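# Lay the wet-printed cloth flat in the other board's frame

## Task

Carry the newly printed cloth into the frame on the other board and leave it lying flat, squared to the frame, with the printed face upward; since the ink is still wet, nothing may touch the printed area at any time.

## Robot and tools

Robot: two arms, left_arm and right_arm, each with a two-finger gripper. Scene frame: origin at table-top height midway between the nominal bases, +x out over the table, +z up, left_arm on the +y side (arm names do not match image sides). Calibrated bases: left_arm at (-0.028, +0.266, +0.048) m, right_arm at (-0.007, -0.246, +0.048) m, each turned only slightly about z. Hand poses, hand velocities and wrist-camera poses are reported in the owning arm's base frame; fixed cameras and the table use the scene frame. Printed hand positions may be off by a few centimetres, more at long reach.

Gripper: fingers point along its +z axis and close along its y axis. end_effector_position is the point between the pads, about 5 mm behind the tips.

Row layout (shared by execute_actions and move): one flat list of 14 numbers covering both arms, always all 14 even if one arm is idle. First 7 belong to left_arm, next 7 to right_arm. Within each block: six joint numbers in the order shoulder, forearm roll, wrist pitch, waist, wrist roll, elbow, then the gripper opening. Joint numbers are offsets, scaled so 1.0 equals 2.463 rad, limited to [-1, 1], counted from the arm's Joint targets as they stood when the action (or move) began, not from the previous row. Wrist pitch has its sign flipped in everything you send and read. Stated joint ranges in rad (arm's own signs): waist -2.618 to 2.618, shoulder 0.000 to 3.140, elbow -2.967 to 0.000, forearm roll -1.745 to 1.745, wrist pitch -1.220 to 1.220 (same span once flipped), wrist roll -2.094 to 2.094. Going more than 0.014 rad beyond an end gets the action refused for both arms; a refused first action voids the whole call. Opening is absolute, not an offset: +1 fully open, -1 closed; a full close takes roughly 1.0 s. Sending 0 for an opening commands half-closed, so repeat the current value to keep a gripper as it is; sending 0 for all joints re-commands the present Joint targets.

execute_actions: actions is a list of actions; each action is a table of up to 15 rows, one row per 1/30 s step, with the last row held to fill 15 steps (0.5 s). cameras selects images: omitted, null or ["all"] gives all, [] gives none. An empty actions list just reports state and images. Limits: each step the target stays within 0.963 rad of the measured angle, the drive caps target speed at 3 rad/s, and targets that would carry the gripper over 70 mm from its measured spot are scaled back, so large offsets need several actions.

move: target is one 14-number row or a list of up to 15 rows, each an offset from the Joint targets at the move's start (not chained). All joints travel together, so the hand follows a curve; no obstacle avoidance. speed in rad/s (0.01 to 3, default 0.5) caps the joint with the longest travel; one value or one per target. blend (rad) rounds corners in a list. opening_speed (0.2 or more, per second on the -1 to +1 scale) makes fingers change gradually. blocking=false returns after about 0.5 s while motion continues. Paths under 0.5 s are stretched; over 10 s they stop short. The result adds a move: line such as done, off_target, moving, held or fault, plus limits=held if steps were withheld. Faster moves and targets set deeper past contact press harder.

wait: seconds from 0 to 10; arms hold their last command and any running move continues. stop: brakes a running move, needing some room. zoom_image: camera (cam_head_left, cam_head_right, cam_high, cam_left_wrist, cam_right_wrist) and region [x0, y0, x1, y1] in pixels from the top-left, at most 504 by 504, taken from that camera's newest image. finished_scene: scene is the current scene's number; irreversible, call only once the cloth is settled in place without the robot.

Results: Joint positions per arm in the joint order above (rad) plus finger-pad gap (m, 0.070 fully open); Joint targets are the base for your next offsets; grip_measured is the opening on the command scale; Tool commands shows current gripper commands; Joint torques are total drive output (gravity included, offset and noisy, positive toward larger angles); step readings list some mid-action joint positions. "joint sent to its limit" means a joint was stopped at its true end; "joint command not followed" means the inter-arm clearance check altered targets. Images are 896x504; camera calibration is in the session header.

Gripping: close to about 0.05 below the grip_measured value at first contact for full force; less margin grips more gently. Pinch only unprinted margins of the cloth, keep fingers, arms and the cloth's own folds off the inked area, and lower it flat into the frame rather than dropping it.

Avoid: dropping or releasing the cloth while it moves, fast impacts, hard pushes, arms pressing or colliding with each other (including one gripper closing on the other's fingers), and anything leaving the table. Contact torque above the load limits (20.2 N m for waist, shoulder, elbow; 7.04 N m for wrist joints, whose motors give only about 4 N m) stops that arm for 10 s. Long holds, outstretched poses or pushing at unreachable poses heat motors; MOTOR HOT appears at 65 °C, and at 80 °C the arm goes limp and releases its grip for 30 s or more.

Each tool is called as name(argument=value, ...), one argument or row to a line, values as JSON.

## Session

execute_actions(
  actions=[],
)

Scene clock: 0.00 s.
left_arm: end_effector_position=(+0.3964, +0.2488, +0.0819) grip_measured=+0.99 end_effector_quat_wxyz=(+0.063, -0.250, +0.966, +0.036) | right_arm: end_effector_position=(+0.1194, +0.3379, +0.1699) grip_measured=+0.97 end_effector_quat_wxyz=(+0.185, -0.393, +0.897, +0.083)
Joint names: [shoulder, forearm roll, wrist pitch, waist, wrist roll, elbow]
Joint positions: left_arm=[2.154 0.035 -1.199 0.545 0.029 -1.836 0.07] | right_arm=[1.54 -0.236 -1.006 1.354 0.621 -1.234 0.069]
Joint torques (N m): no reading
Joint targets: left_arm=[2.154 0.035 -1.199 0.545 0.029 -1.836] | right_arm=[1.540 -0.236 -1.006 1.354 0.621 -1.234]
Tool commands: left_gripper/opening=+1.0 right_gripper/opening=+1.0

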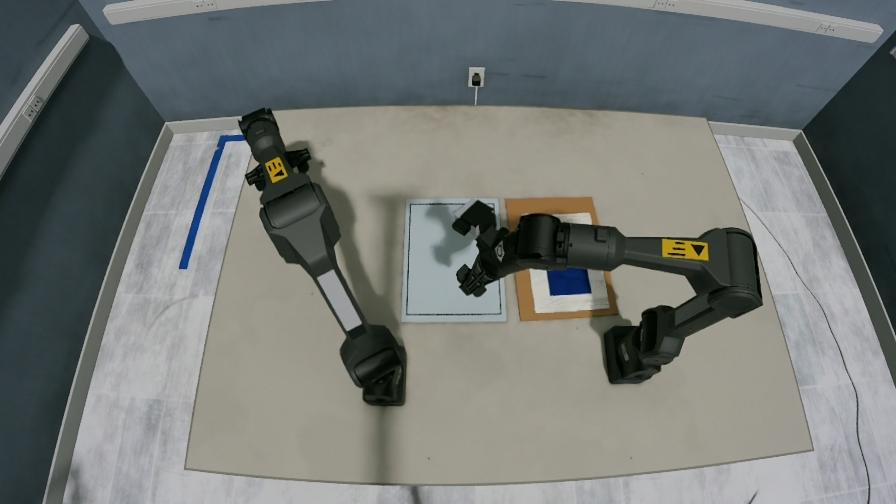

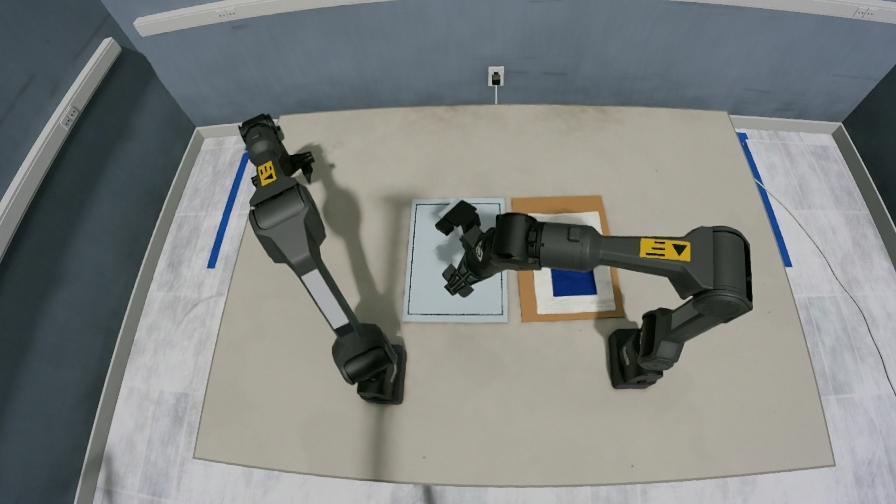

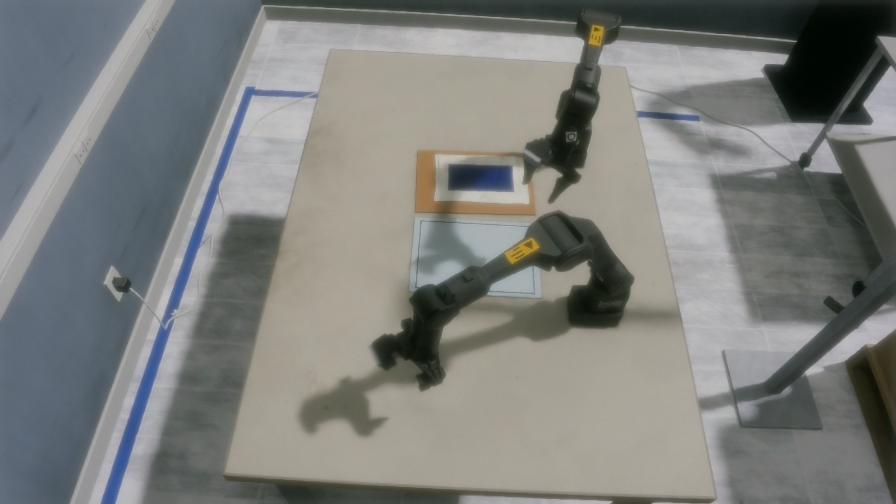

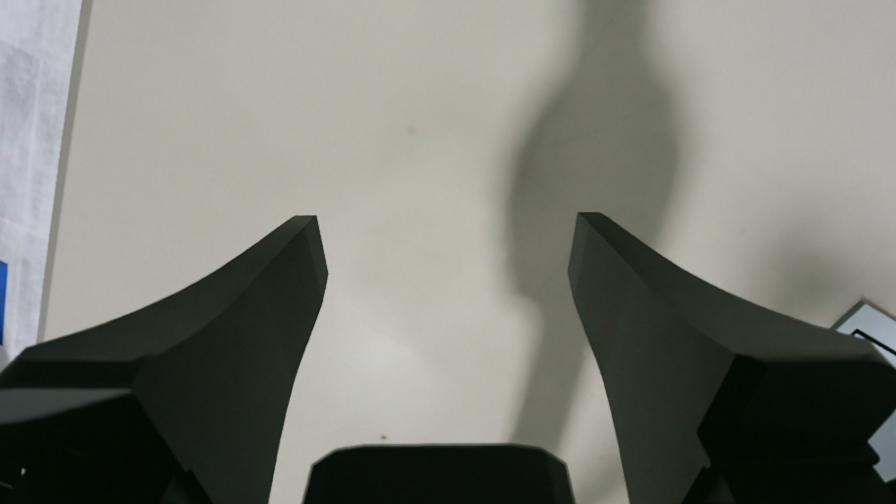

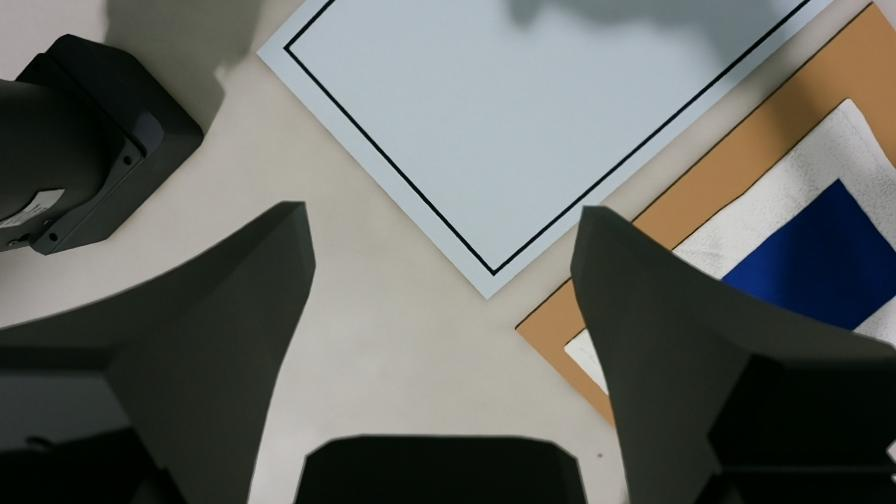

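zoom_image(
  camera="cam_right_wrist",
  region=[500, 0, 896, 400],
)

zoom_image(
  camera="cam_high",
  region=[390, 120, 590, 240],
)

zoom_image(
  camera="cam_head_right",
  region=[390, 180, 650, 340],
)

Scaled by 1.260.

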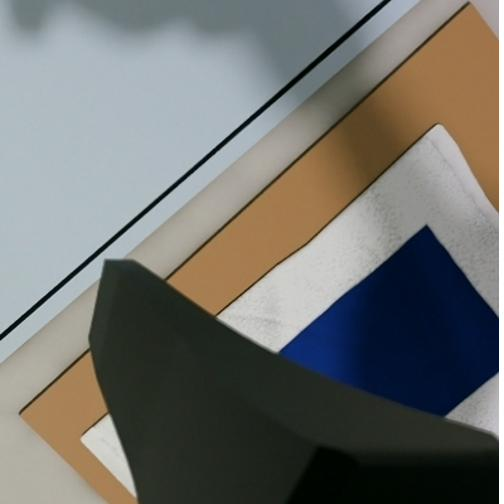

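Scaled by 2.520.

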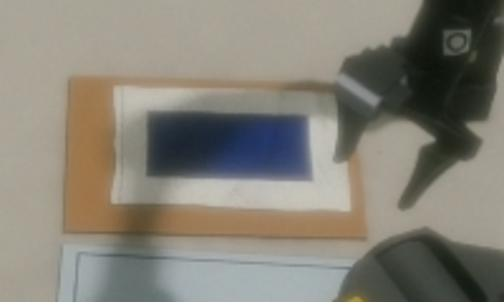

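Scaled by 1.938.

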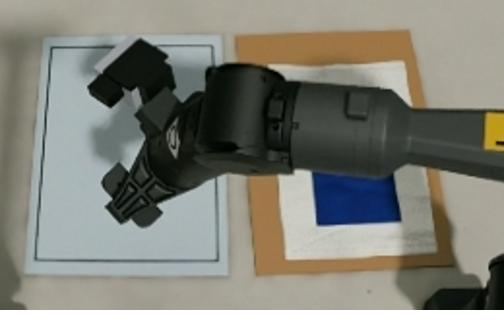

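move(
  target=[0,0,0,0,0,0,1,0.0089,0.0958,-0.0593,-0.3959,-0.1072,0.0723,1],
  speed=0.7,
)

Scene clock: 45.23 s.
left_arm: end_effector_position=(+0.3964, +0.2488, +0.0819) grip_measured=+0.99 end_effector_quat_wxyz=(+0.063, -0.250, +0.966, +0.036) | right_arm: end_effector_position=(+0.2547, +0.1008, +0.1022) grip_measured=+0.97 end_effector_quat_wxyz=(+0.000, -0.011, +1.000, +0.000)
Joint names: [shoulder, forearm roll, wrist pitch, waist, wrist roll, elbow]
Joint positions: left_arm=[2.154 0.035 -1.199 0.545 0.029 -1.836 0.07] | right_arm=[1.561 -0.001 -1.152 0.378 0.356 -1.056 0.069]
Joint torques (N m): left_arm=[-8.68 0.1 0.27 0.08 0 -2.94] | right_arm=[-2.6 0.04 -0.03 0.29 0.09 -3.66]
Joint targets: left_arm=[2.154 0.035 -1.199 0.545 0.029 -1.836] | right_arm=[1.562 0.000 -1.152 0.379 0.356 -1.056]
move: done
camera_calibration:
cam_right_wrist: T_world_to_cam=[[0.0304617, -0.999531, -0.00310916, 0.0922677], [-0.822969, -0.0268459, 0.567451, 0.154634], [-0.567268, -0.0147268, -0.823401, 0.351731], [0, 0, 0, 1]] pos_world=[0.323974, 0.101556, 0.202155]

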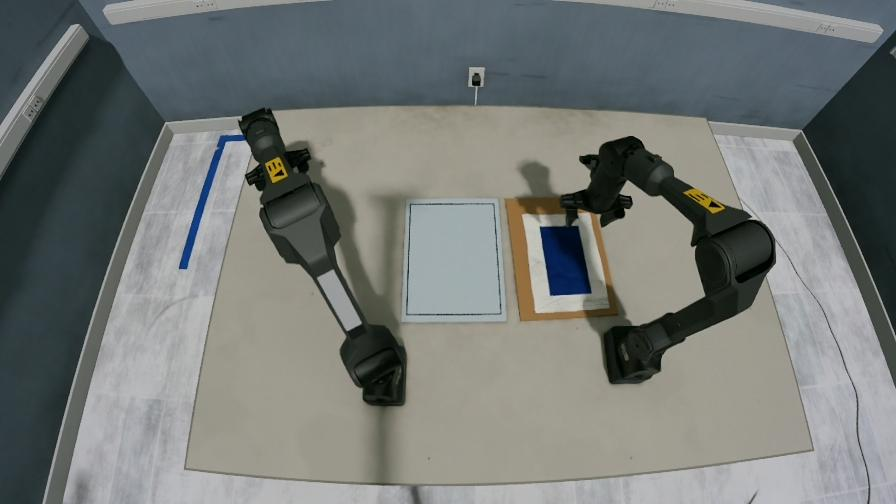

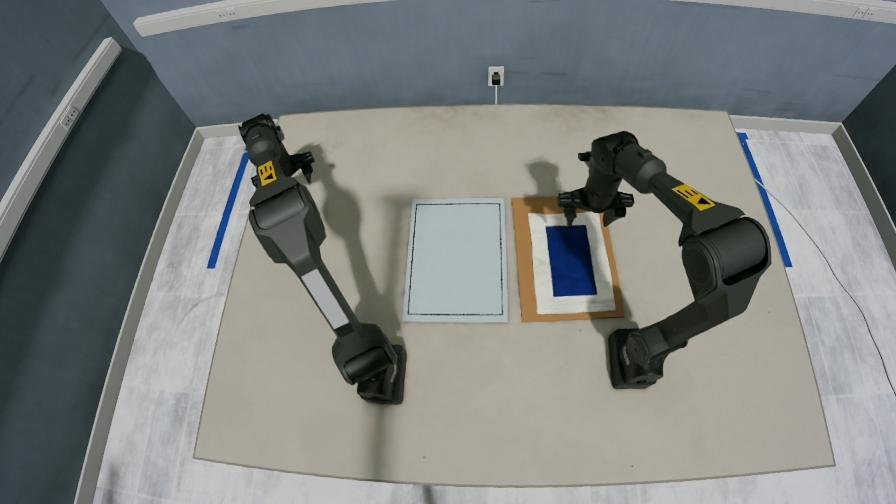

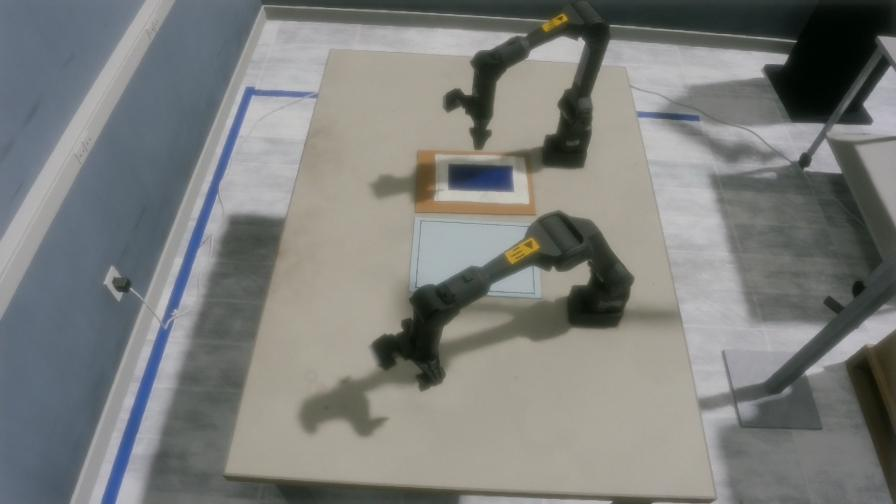

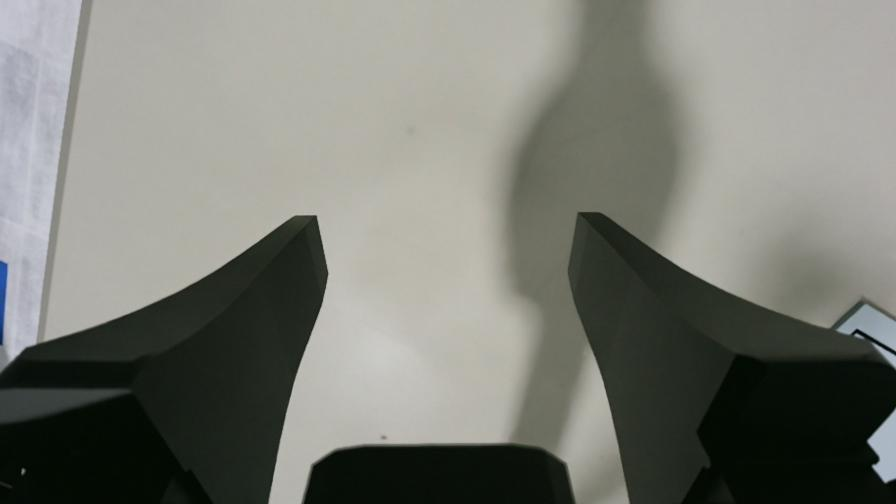

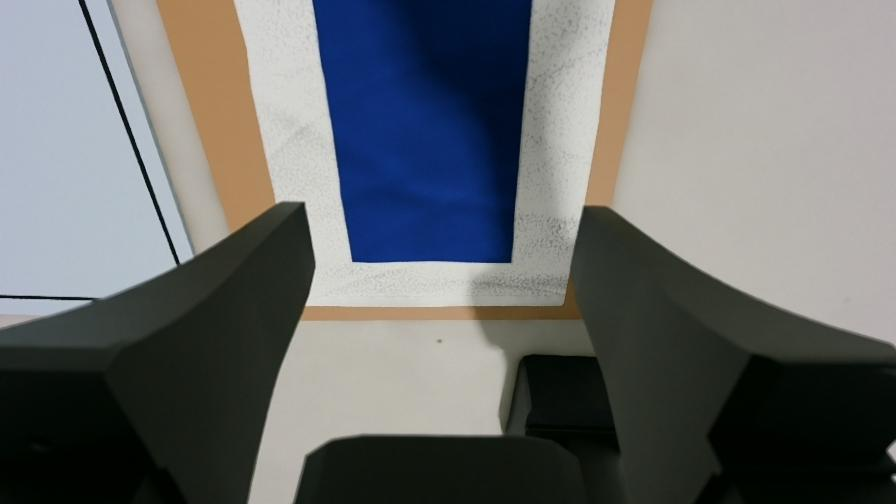

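zoom_image(
  camera="cam_head_left",
  region=[500, 180, 640, 335],
)

zoom_image(
  camera="cam_head_left",
  region=[390, 185, 530, 335],
)

zoom_image(
  camera="cam_high",
  region=[400, 140, 560, 310],
)

zoom_image(
  camera="cam_right_wrist",
  region=[180, 0, 680, 380],
)

Scaled by 3.252.

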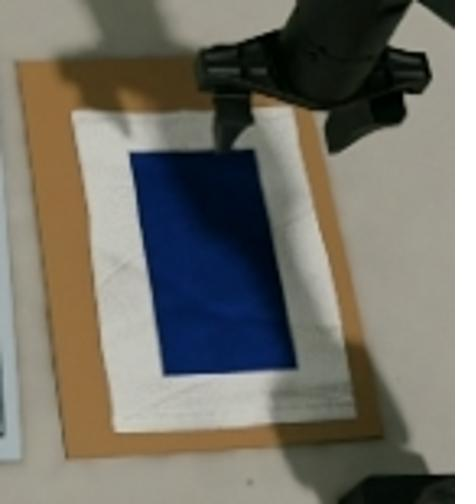

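Scaled by 3.360.

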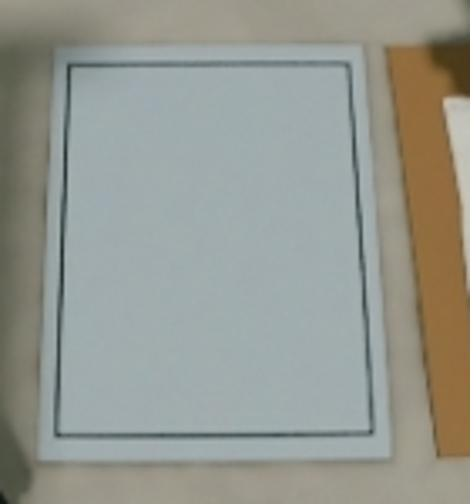

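Scaled by 2.965.

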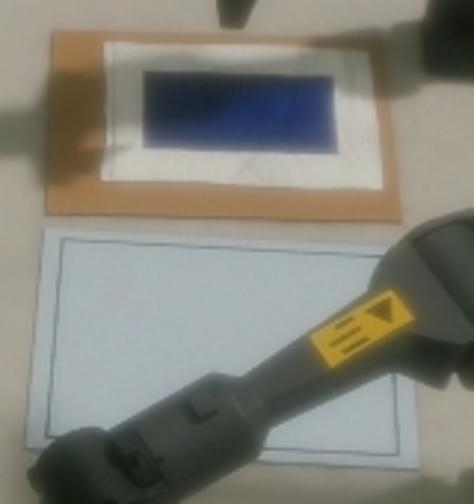

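Scaled by 1.008.

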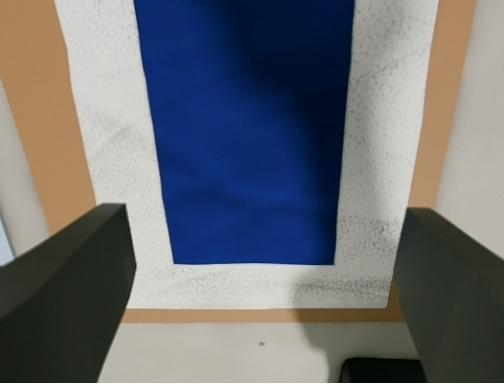

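move(
  target=[-0.0378,-0.0142,0.0850,-0.6762,-0.1549,0.1799,-0.2,0.1497,0,0.2538,0.0195,-0.2423,-0.0233,-0.2],
  speed=0.8,
)

Scene clock: 81.03 s.
left_arm: end_effector_position=(+0.3712, -0.2004, +0.0371) grip_measured=-0.20 end_effector_quat_wxyz=(+0.027, +0.147, +0.989, -0.004) | right_arm: end_effector_position=(+0.3399, +0.1484, +0.0387) grip_measured=-0.20 end_effector_quat_wxyz=(+0.109, -0.235, +0.966, +0.019)
Joint names: [shoulder, forearm roll, wrist pitch, waist, wrist roll, elbow]
Joint positions: left_arm=[2.095 0.013 -1.066 -0.501 -0.211 -1.557 0.028] | right_arm=[1.822 -0.001 -0.71 0.412 -0.065 -1.096 0.028]
Joint torques (N m): left_arm=[-7.28 -0.02 0.14 -0.9 -0.01 -3.01] | right_arm=[-5.31 -0.06 0.04 0.01 0.08 -4.04]
Joint targets: left_arm=[2.095 0.013 -1.067 -0.502 -0.211 -1.557] | right_arm=[1.822 0.000 -0.711 0.413 -0.065 -1.096]
move: held (left_arm; a check stopped the path), off_target (right_arm; braked when a check withheld steps of left_arm); limits=held; left_arm: the waist is farthest, 0.619 rad from its target; right_arm: the wrist pitch is farthest, 0.183 rad from its target
joint command not followed: on one or more control steps a check withheld the commanded joint targets of the left arm, and it was not sent them on those steps.
cause: the commanded joint targets, or the way to them, would bring a part of the robot too close to another arm (a part of this arm just beyond the wrist roll and a part of the right arm just beyond the wrist roll, along the way the arms are being sent, or toward where that arm still pushes).
camera_calibration:
cam_left_wrist: T_world_to_cam=[[-0.303064, -0.952966, 0.00271579, -0.0784828], [-0.807192, 0.258218, 0.530815, 0.331835], [-0.50655, 0.158679, -0.847483, 0.370624], [0, 0, 0, 1]] pos_world=[0.431809, -0.219287, 0.138168]
cam_right_wrist: T_world_to_cam=[[0.466914, -0.8842, 0.0134685, -0.0291162], [-0.822602, -0.428696, 0.373558, 0.328979], [-0.324526, -0.185498, -0.927509, 0.295209], [0, 0, 0, 1]] pos_world=[0.380017, 0.170048, 0.151308]

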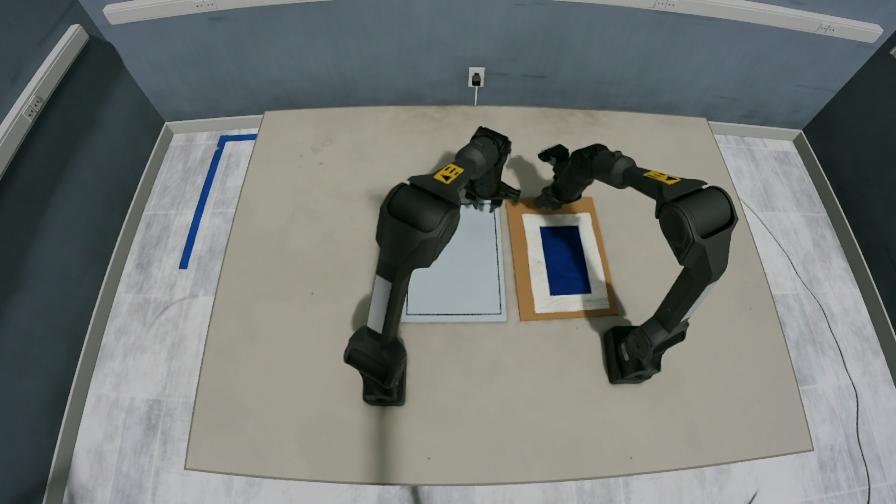

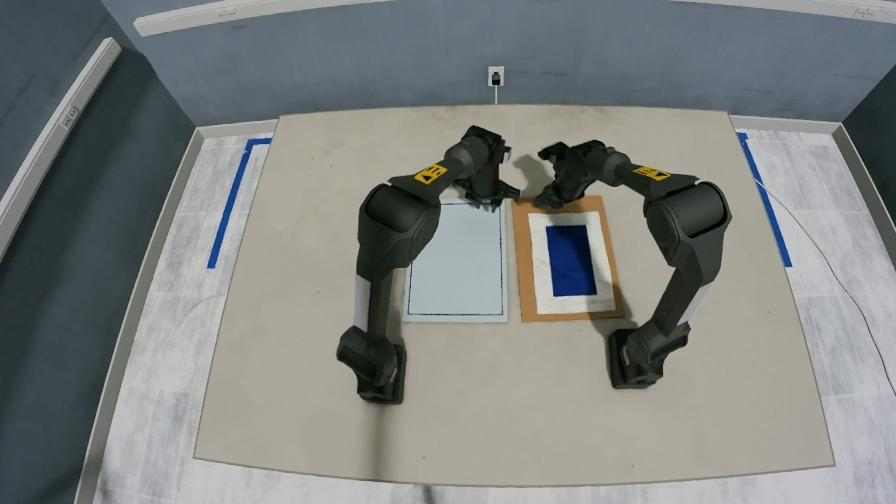

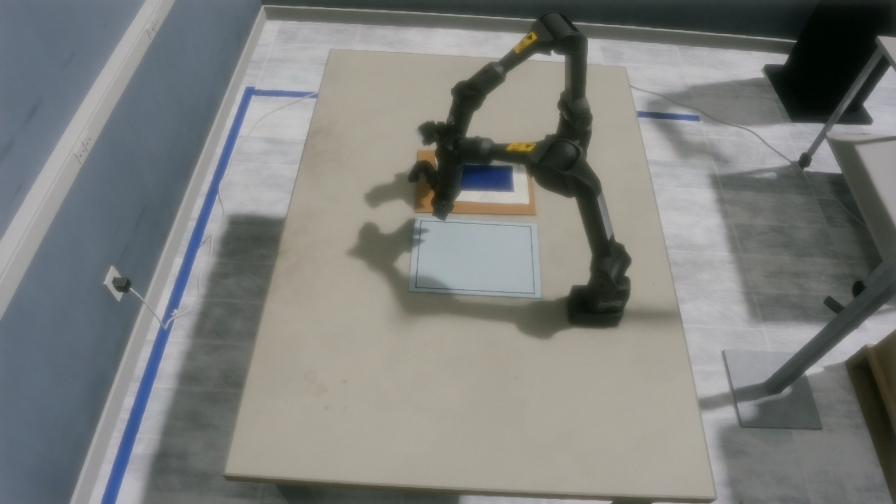

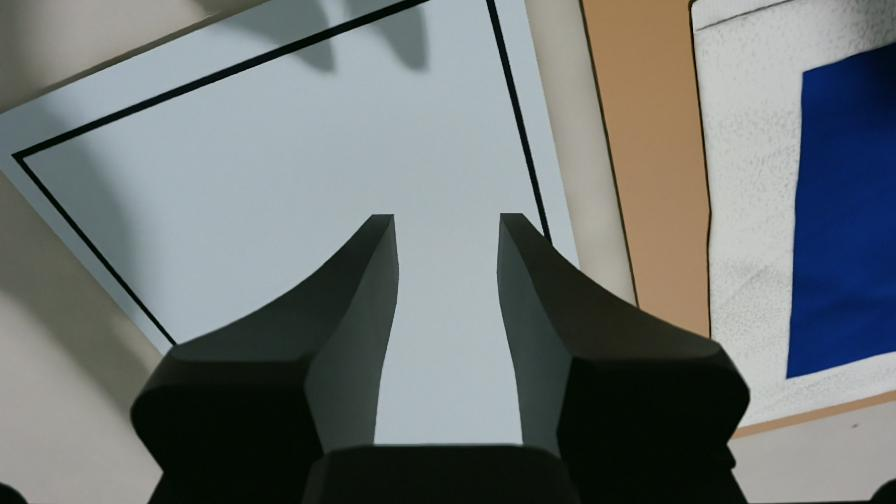

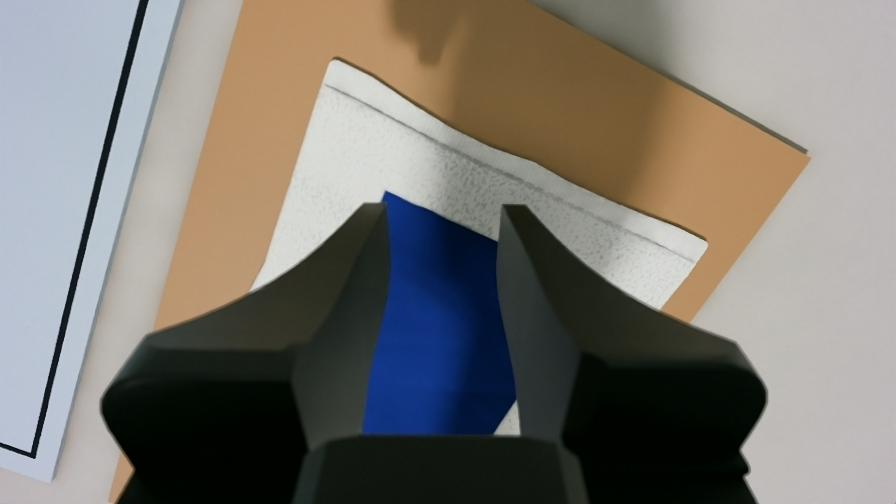

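move(
  target=[
    [-0.2164,-0.0053,-0.0345,0,0,0.2034,-0.2,0,0,0,0,0,0,-0.2],
    [-0.2164,-0.0053,-0.0345,-0.2511,-0.0575,0.2034,-0.2,0.0441,0,0.0747,0.0057,-0.0714,-0.0071,-0.2],
    [-0.0138,-0.0053,0.0314,-0.2511,-0.0575,0.0666,-0.2,0.0441,0,0.0747,0.0057,-0.0714,-0.0071,-0.2],
  ],
  speed=0.7,
)

Scene clock: 87.83 s.
left_arm: end_effector_position=(+0.1689, -0.3504, +0.0125) grip_measured=-0.20 end_effector_quat_wxyz=(+0.000, +0.375, +0.927, +0.000) | right_arm: end_effector_position=(+0.3694, +0.1678, +0.0118) grip_measured=-0.20 end_effector_quat_wxyz=(+0.156, -0.324, +0.933, +0.014)
Joint names: [shoulder, forearm roll, wrist pitch, waist, wrist roll, elbow]
Joint positions: left_arm=[2.063 0 -0.989 -1.121 -0.352 -1.394 0.028] | right_arm=[1.931 -0.001 -0.526 0.427 -0.241 -1.114 0.028]
Joint torques (N m): left_arm=[-8.55 0.22 0.1 0.94 0.12 -2.25] | right_arm=[-5.83 0.08 0.13 -0.05 0.09 -4.07]
Joint targets: left_arm=[2.061 0.000 -0.990 -1.121 -0.353 -1.393] | right_arm=[1.931 0.000 -0.527 0.427 -0.241 -1.114]
move: done
camera_calibration:
cam_left_wrist: T_world_to_cam=[[-0.703758, -0.710428, 0.00405792, -0.130019], [-0.578967, 0.576824, 0.576256, 0.292911], [-0.411729, 0.403196, -0.817259, 0.340411], [0, 0, 0, 1]] pos_world=[0.218241, -0.39858, 0.10994]
cam_right_wrist: T_world_to_cam=[[0.616792, -0.783668, 0.073706, -0.0983296], [-0.764331, -0.573926, 0.29395, 0.375448], [-0.188057, -0.237641, -0.952975, 0.242187], [0, 0, 0, 1]] pos_world=[0.39316, 0.195975, 0.127683]

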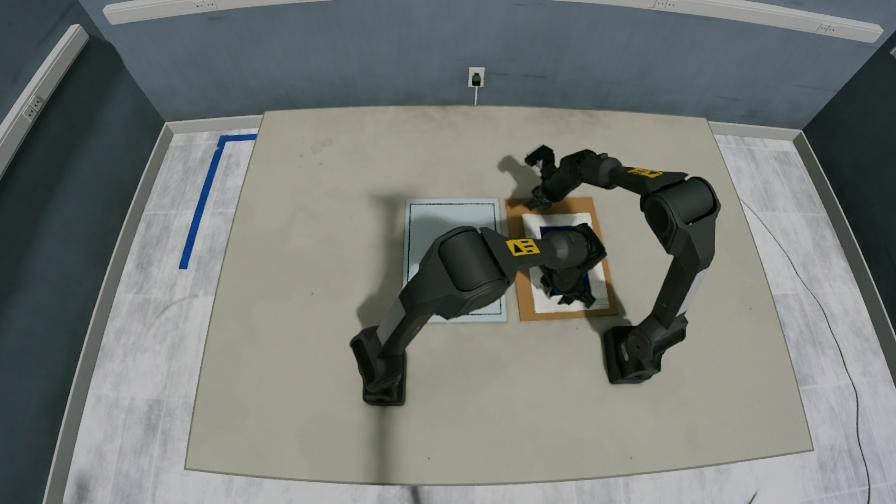

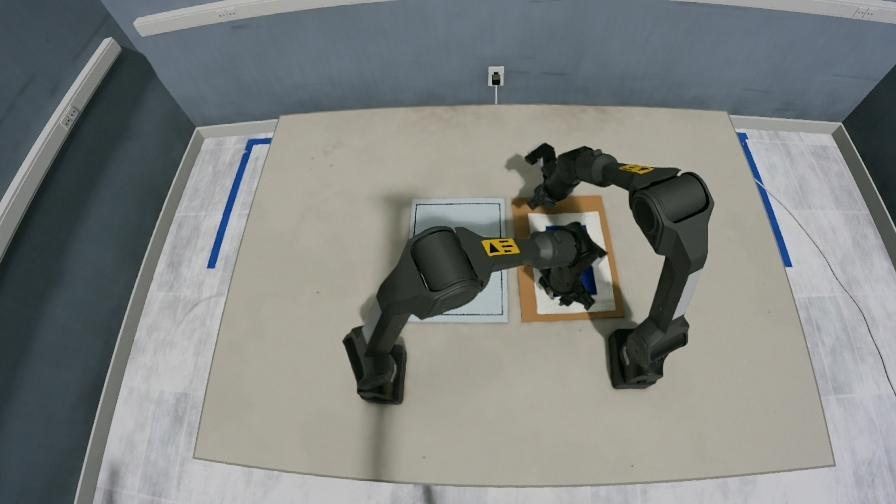

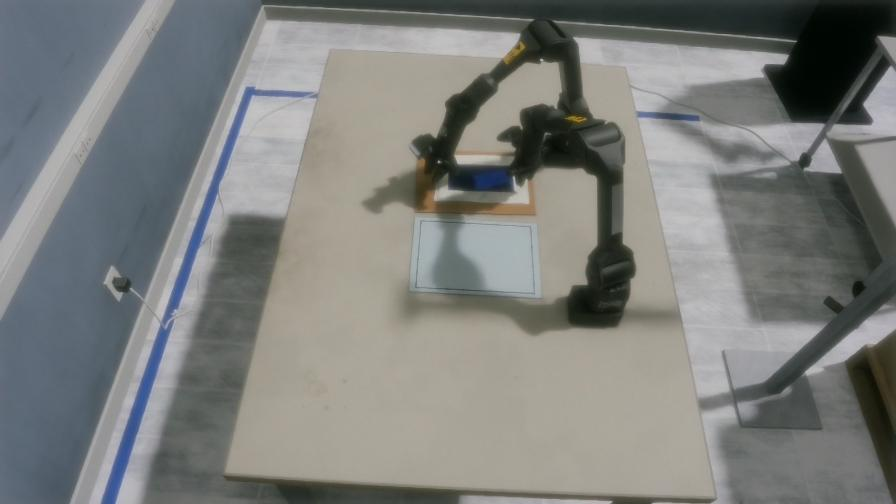

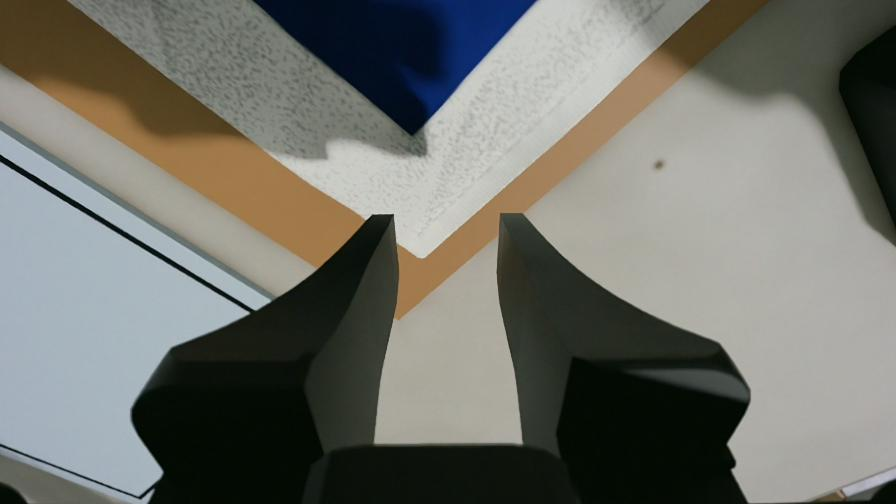

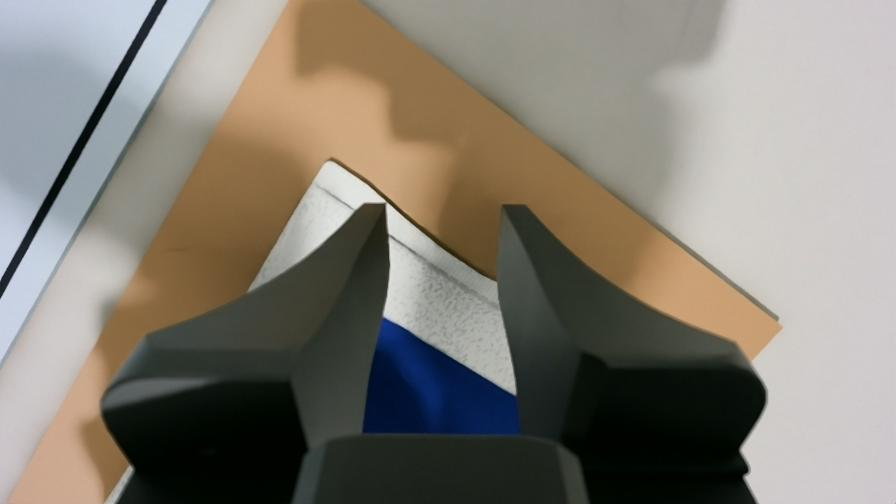

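move(
  target=[-0.0063,0,0.0632,0.0021,0.0022,0.0696,-0.2,0.0183,0,0.0496,0.0326,0.0328,0.0312,-0.2],
  speed=0.3,
  cameras=["cam_left_wrist","cam_right_wrist"],
)

Scene clock: 98.87 s.
left_arm: end_effector_position=(+0.1595, -0.3260, -0.0182) grip_measured=-0.20 end_effector_quat_wxyz=(-0.001, +0.375, +0.927, +0.001) | right_arm: end_effector_position=(+0.3467, +0.1929, -0.0181) grip_measured=-0.20 end_effector_quat_wxyz=(+0.154, -0.324, +0.933, +0.027)
Joint names: [shoulder, forearm roll, wrist pitch, waist, wrist roll, elbow]
Joint positions: left_arm=[2.046 0 -0.834 -1.116 -0.348 -1.219 0.028] | right_arm=[1.976 -0.001 -0.404 0.508 -0.159 -1.036 0.028]
Joint torques (N m): left_arm=[-8.08 0.21 0.11 0.84 0.1 -2.89] | right_arm=[-5.18 0.01 0.14 -0.95 -0.09 -3.83]
Joint targets: left_arm=[2.046 0.000 -0.834 -1.115 -0.347 -1.222] | right_arm=[1.976 0.000 -0.405 0.507 -0.160 -1.037]
move: done
camera_calibration:
cam_left_wrist: T_world_to_cam=[[-0.703087, -0.711098, 0.00304179, -0.119556], [-0.578785, 0.574739, 0.578519, 0.290369], [-0.413132, 0.404988, -0.815663, 0.302409], [0, 0, 0, 1]] pos_world=[0.208937, -0.374375, 0.0790443]
cam_right_wrist: T_world_to_cam=[[0.619911, -0.78316, 0.0486801, -0.0640488], [-0.759113, -0.582859, 0.289867, 0.381185], [-0.198639, -0.216646, -0.955828, 0.214929], [0, 0, 0, 1]] pos_world=[0.371761, 0.21858, 0.0980601]
Images, in order (width x height): cam_left_wrist 896x504, cam_right_wrist 896x504.

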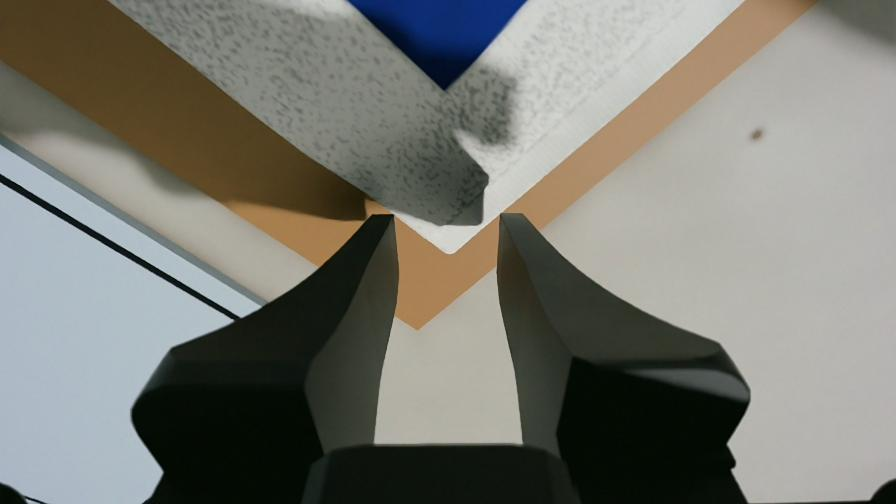

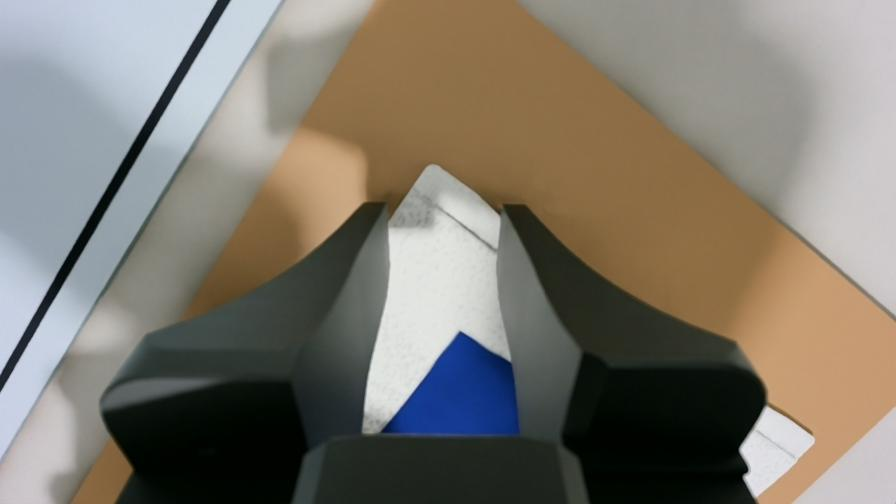

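move(
  target=[0.0143,0,0.0203,0,0,0.0060,-0.2,0.0163,0,0.0215,0,0,0.0052,-0.2],
  speed=0.1,
  cameras=["cam_left_wrist","cam_right_wrist"],
)

Scene clock: 105.33 s.
left_arm: end_effector_position=(+0.1602, -0.3275, -0.0332) grip_measured=-0.20 end_effector_quat_wxyz=(+0.000, +0.375, +0.927, +0.000) | right_arm: end_effector_position=(+0.3482, +0.1933, -0.0321) grip_measured=-0.20 end_effector_quat_wxyz=(+0.156, -0.323, +0.933, +0.027)
Joint names: [shoulder, forearm roll, wrist pitch, waist, wrist roll, elbow]
Joint positions: left_arm=[2.081 0 -0.784 -1.116 -0.348 -1.208 0.028] | right_arm=[2.014 -0.001 -0.35 0.507 -0.159 -1.025 0.028]
Joint torques (N m): left_arm=[-6.75 0.19 0.11 -0.55 -0.11 -1.56] | right_arm=[-2.88 -0.14 -0.02 -1.24 -0.06 -1.56]
Joint targets: left_arm=[2.081 0.000 -0.784 -1.115 -0.347 -1.207] | right_arm=[2.016 0.000 -0.352 0.507 -0.160 -1.024]
move: done
camera_calibration:
cam_left_wrist: T_world_to_cam=[[-0.703073, -0.711104, 0.00433729, -0.119963], [-0.579812, 0.576774, 0.575456, 0.301039], [-0.411711, 0.402073, -0.817821, 0.289858], [0, 0, 0, 1]] pos_world=[0.209541, -0.375482, 0.0643381]
cam_right_wrist: T_world_to_cam=[[0.619076, -0.783778, 0.0493632, -0.0635249], [-0.760761, -0.582921, 0.285386, 0.387036], [-0.194905, -0.214229, -0.95714, 0.200055], [0, 0, 0, 1]] pos_world=[0.372761, 0.21868, 0.0841618]
Images, in order (width x height): cam_left_wrist 896x504, cam_right_wrist 896x504.

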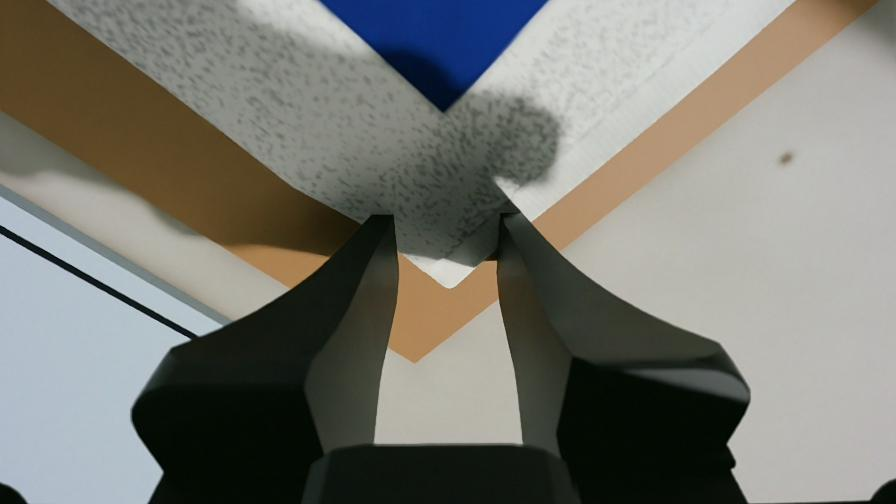

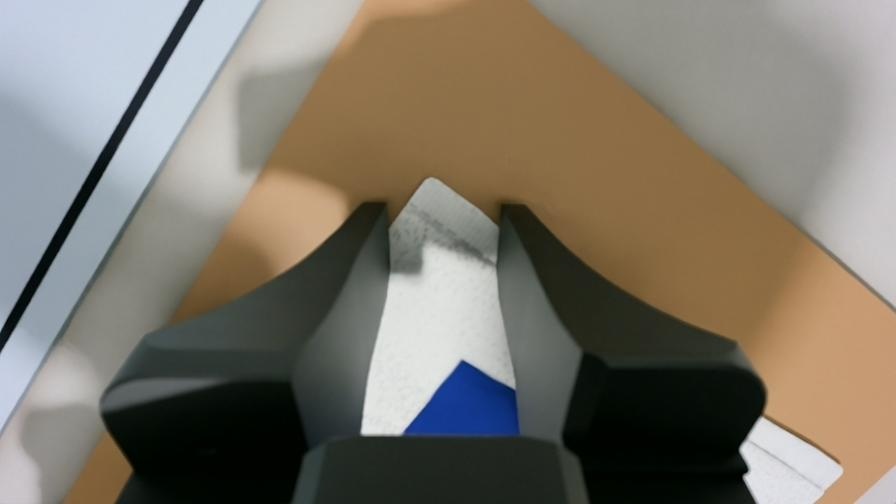

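move(
  target=[0.0019,0,0.0026,0,0,0.0008,-0.2,0.0021,0,0.0028,0,0,0.0007,-0.2],
  speed=0.05,
  cameras=["cam_left_wrist","cam_right_wrist"],
)

Scene clock: 110.83 s.
left_arm: end_effector_position=(+0.1602, -0.3275, -0.0339) grip_measured=-0.20 end_effector_quat_wxyz=(+0.001, +0.375, +0.927, -0.001) | right_arm: end_effector_position=(+0.3480, +0.1932, -0.0340) grip_measured=-0.20 end_effector_quat_wxyz=(+0.156, -0.323, +0.933, +0.027)
Joint names: [shoulder, forearm roll, wrist pitch, waist, wrist roll, elbow]
Joint positions: left_arm=[2.082 0 -0.78 -1.116 -0.348 -1.206 0.028] | right_arm=[2.019 -0.001 -0.345 0.507 -0.159 -1.024 0.028]
Joint torques (N m): left_arm=[-2.42 0.16 0.8 -0.73 -0.1 -0.49] | right_arm=[3.25 -0.18 -0.63 -1.18 -0.04 2.36]
Joint targets: left_arm=[2.086 0.000 -0.778 -1.115 -0.347 -1.205] | right_arm=[2.021 0.000 -0.345 0.507 -0.160 -1.022]
move: done
camera_calibration:
cam_left_wrist: T_world_to_cam=[[-0.703056, -0.711119, 0.00475501, -0.120067], [-0.580107, 0.577372, 0.574558, 0.301673], [-0.411325, 0.401188, -0.81845, 0.288953], [0, 0, 0, 1]] pos_world=[0.209442, -0.375484, 0.0637363]
cam_right_wrist: T_world_to_cam=[[0.619172, -0.78371, 0.0492339, -0.0634879], [-0.760475, -0.582827, 0.286338, 0.387239], [-0.195711, -0.214734, -0.956863, 0.198583], [0, 0, 0, 1]] pos_world=[0.372661, 0.21858, 0.0822614]
Images, in order (width x height): cam_left_wrist 896x504, cam_right_wrist 896x504.

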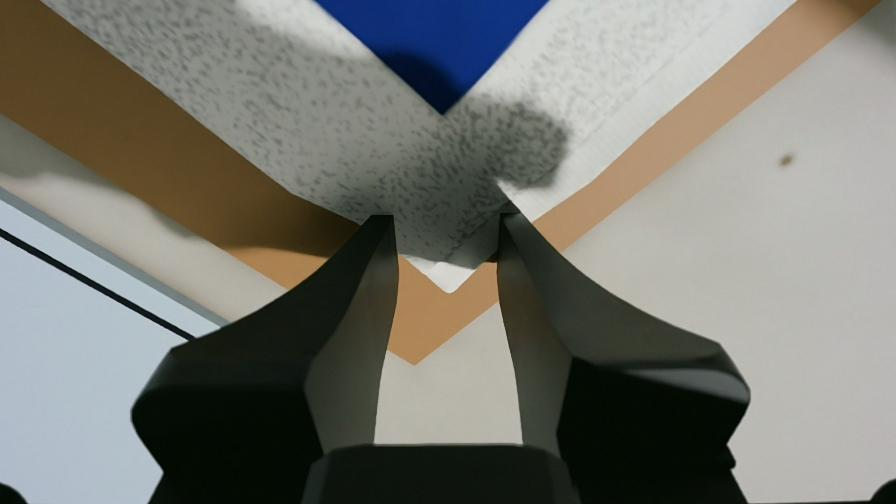

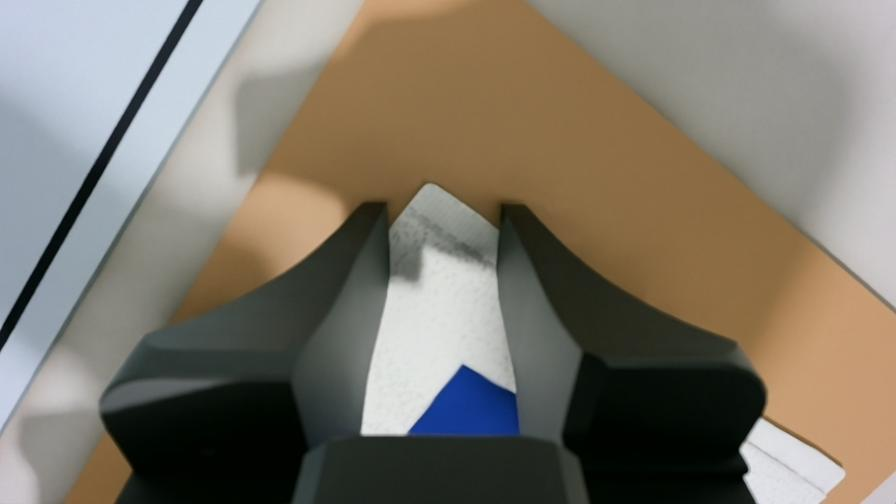

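move(
  target=[-0.0007,0,-0.0010,0,0,-0.0003,-0.2,-0.0013,0,-0.0018,0,0,-0.0004,-0.2],
  speed=0.05,
  cameras=[],
)

move(
  target=[0,0,0,0,0,0,-1,0,0,0,0,0,0,-1],
  speed=0.05,
  opening_speed=0.4,
  cameras=["cam_left_wrist","cam_right_wrist"],
)

Scene clock: 113.23 s.
left_arm: end_effector_position=(+0.1602, -0.3274, -0.0345) grip_measured=-0.20 end_effector_quat_wxyz=(+0.000, +0.375, +0.927, -0.001) | right_arm: end_effector_position=(+0.3470, +0.1927, -0.0345) grip_measured=-0.20 end_effector_quat_wxyz=(+0.154, -0.323, +0.933, +0.027)
Joint names: [shoulder, forearm roll, wrist pitch, waist, wrist roll, elbow]
Joint positions: left_arm=[2.084 0 -0.779 -1.116 -0.348 -1.206 0.028] | right_arm=[2.019 -0.001 -0.349 0.507 -0.159 -1.023 0.028]
Joint torques (N m): left_arm=[1.24 -0.04 0.61 -0.75 -0.04 1.23] | right_arm=[2.87 -0.43 -2.17 -1.09 -0.05 3.19]
Joint targets: left_arm=[2.084 0.000 -0.780 -1.115 -0.347 -1.206] | right_arm=[2.018 0.000 -0.349 0.507 -0.160 -1.023]
move: done
No camera images: "cameras" was empty.

Scene clock: 115.47 s.
left_arm: end_effector_position=(+0.1601, -0.3272, -0.0345) grip_measured=-0.89 end_effector_quat_wxyz=(+0.000, +0.375, +0.927, +0.000) | right_arm: end_effector_position=(+0.3468, +0.1925, -0.0346) grip_measured=-1.00 end_effector_quat_wxyz=(+0.153, -0.324, +0.933, +0.027)
Joint names: [shoulder, forearm roll, wrist pitch, waist, wrist roll, elbow]
Joint positions: left_arm=[2.084 0 -0.78 -1.116 -0.348 -1.206 0.004] | right_arm=[2.019 -0.001 -0.35 0.507 -0.16 -1.023 0]
Joint torques (N m): left_arm=[-0.02 -0.16 0.48 -1.29 0.01 1.23] | right_arm=[0.82 -0.25 -1.45 -1.91 -0.1 1.41]
Joint targets: left_arm=[2.084 0.000 -0.780 -1.115 -0.347 -1.206] | right_arm=[2.018 0.000 -0.349 0.507 -0.160 -1.023]
move: done
camera_calibration:
cam_left_wrist: T_world_to_cam=[[-0.703146, -0.711033, 0.00406213, -0.119896], [-0.579652, 0.576512, 0.57588, 0.301569], [-0.411812, 0.402574, -0.817524, 0.288823], [0, 0, 0, 1]] pos_world=[0.209441, -0.375381, 0.062939]
cam_right_wrist: T_world_to_cam=[[0.61998, -0.783108, 0.0486542, -0.0636395], [-0.758715, -0.582557, 0.291511, 0.385597], [-0.199941, -0.217646, -0.955329, 0.199794], [0, 0, 0, 1]] pos_world=[0.37196, 0.21828, 0.0815597]
Images, in order (width x height): cam_left_wrist 896x504, cam_right_wrist 896x504.

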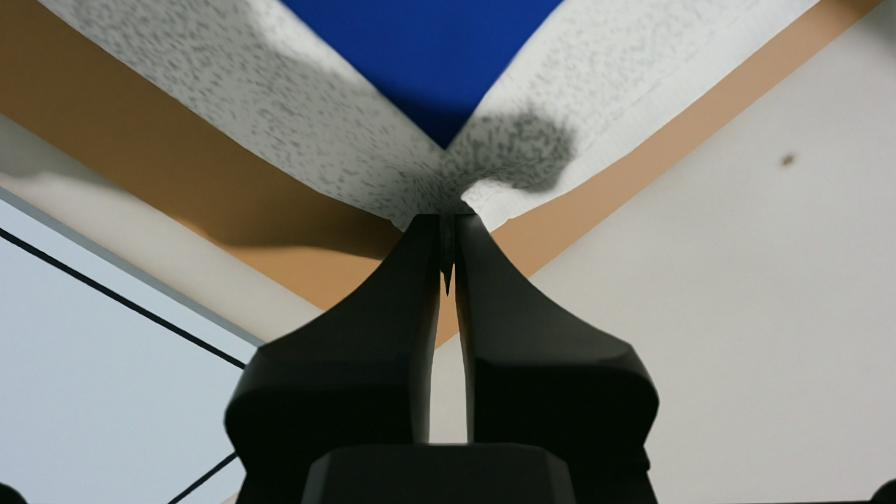

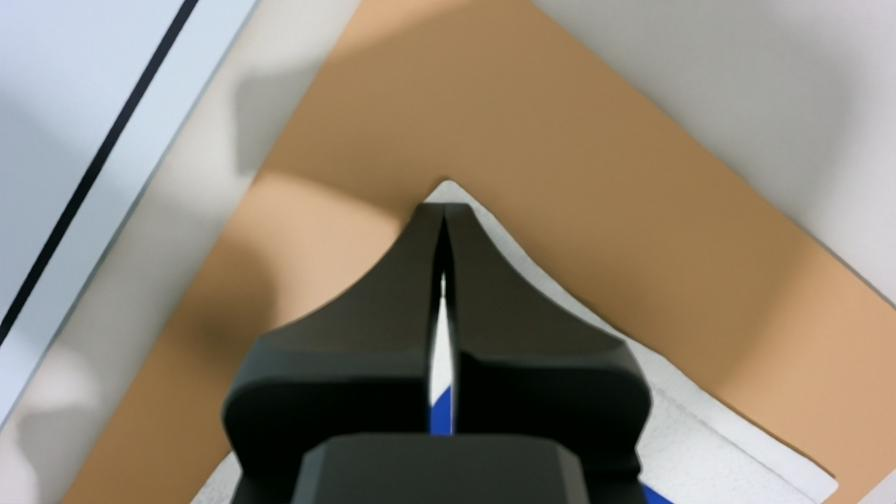

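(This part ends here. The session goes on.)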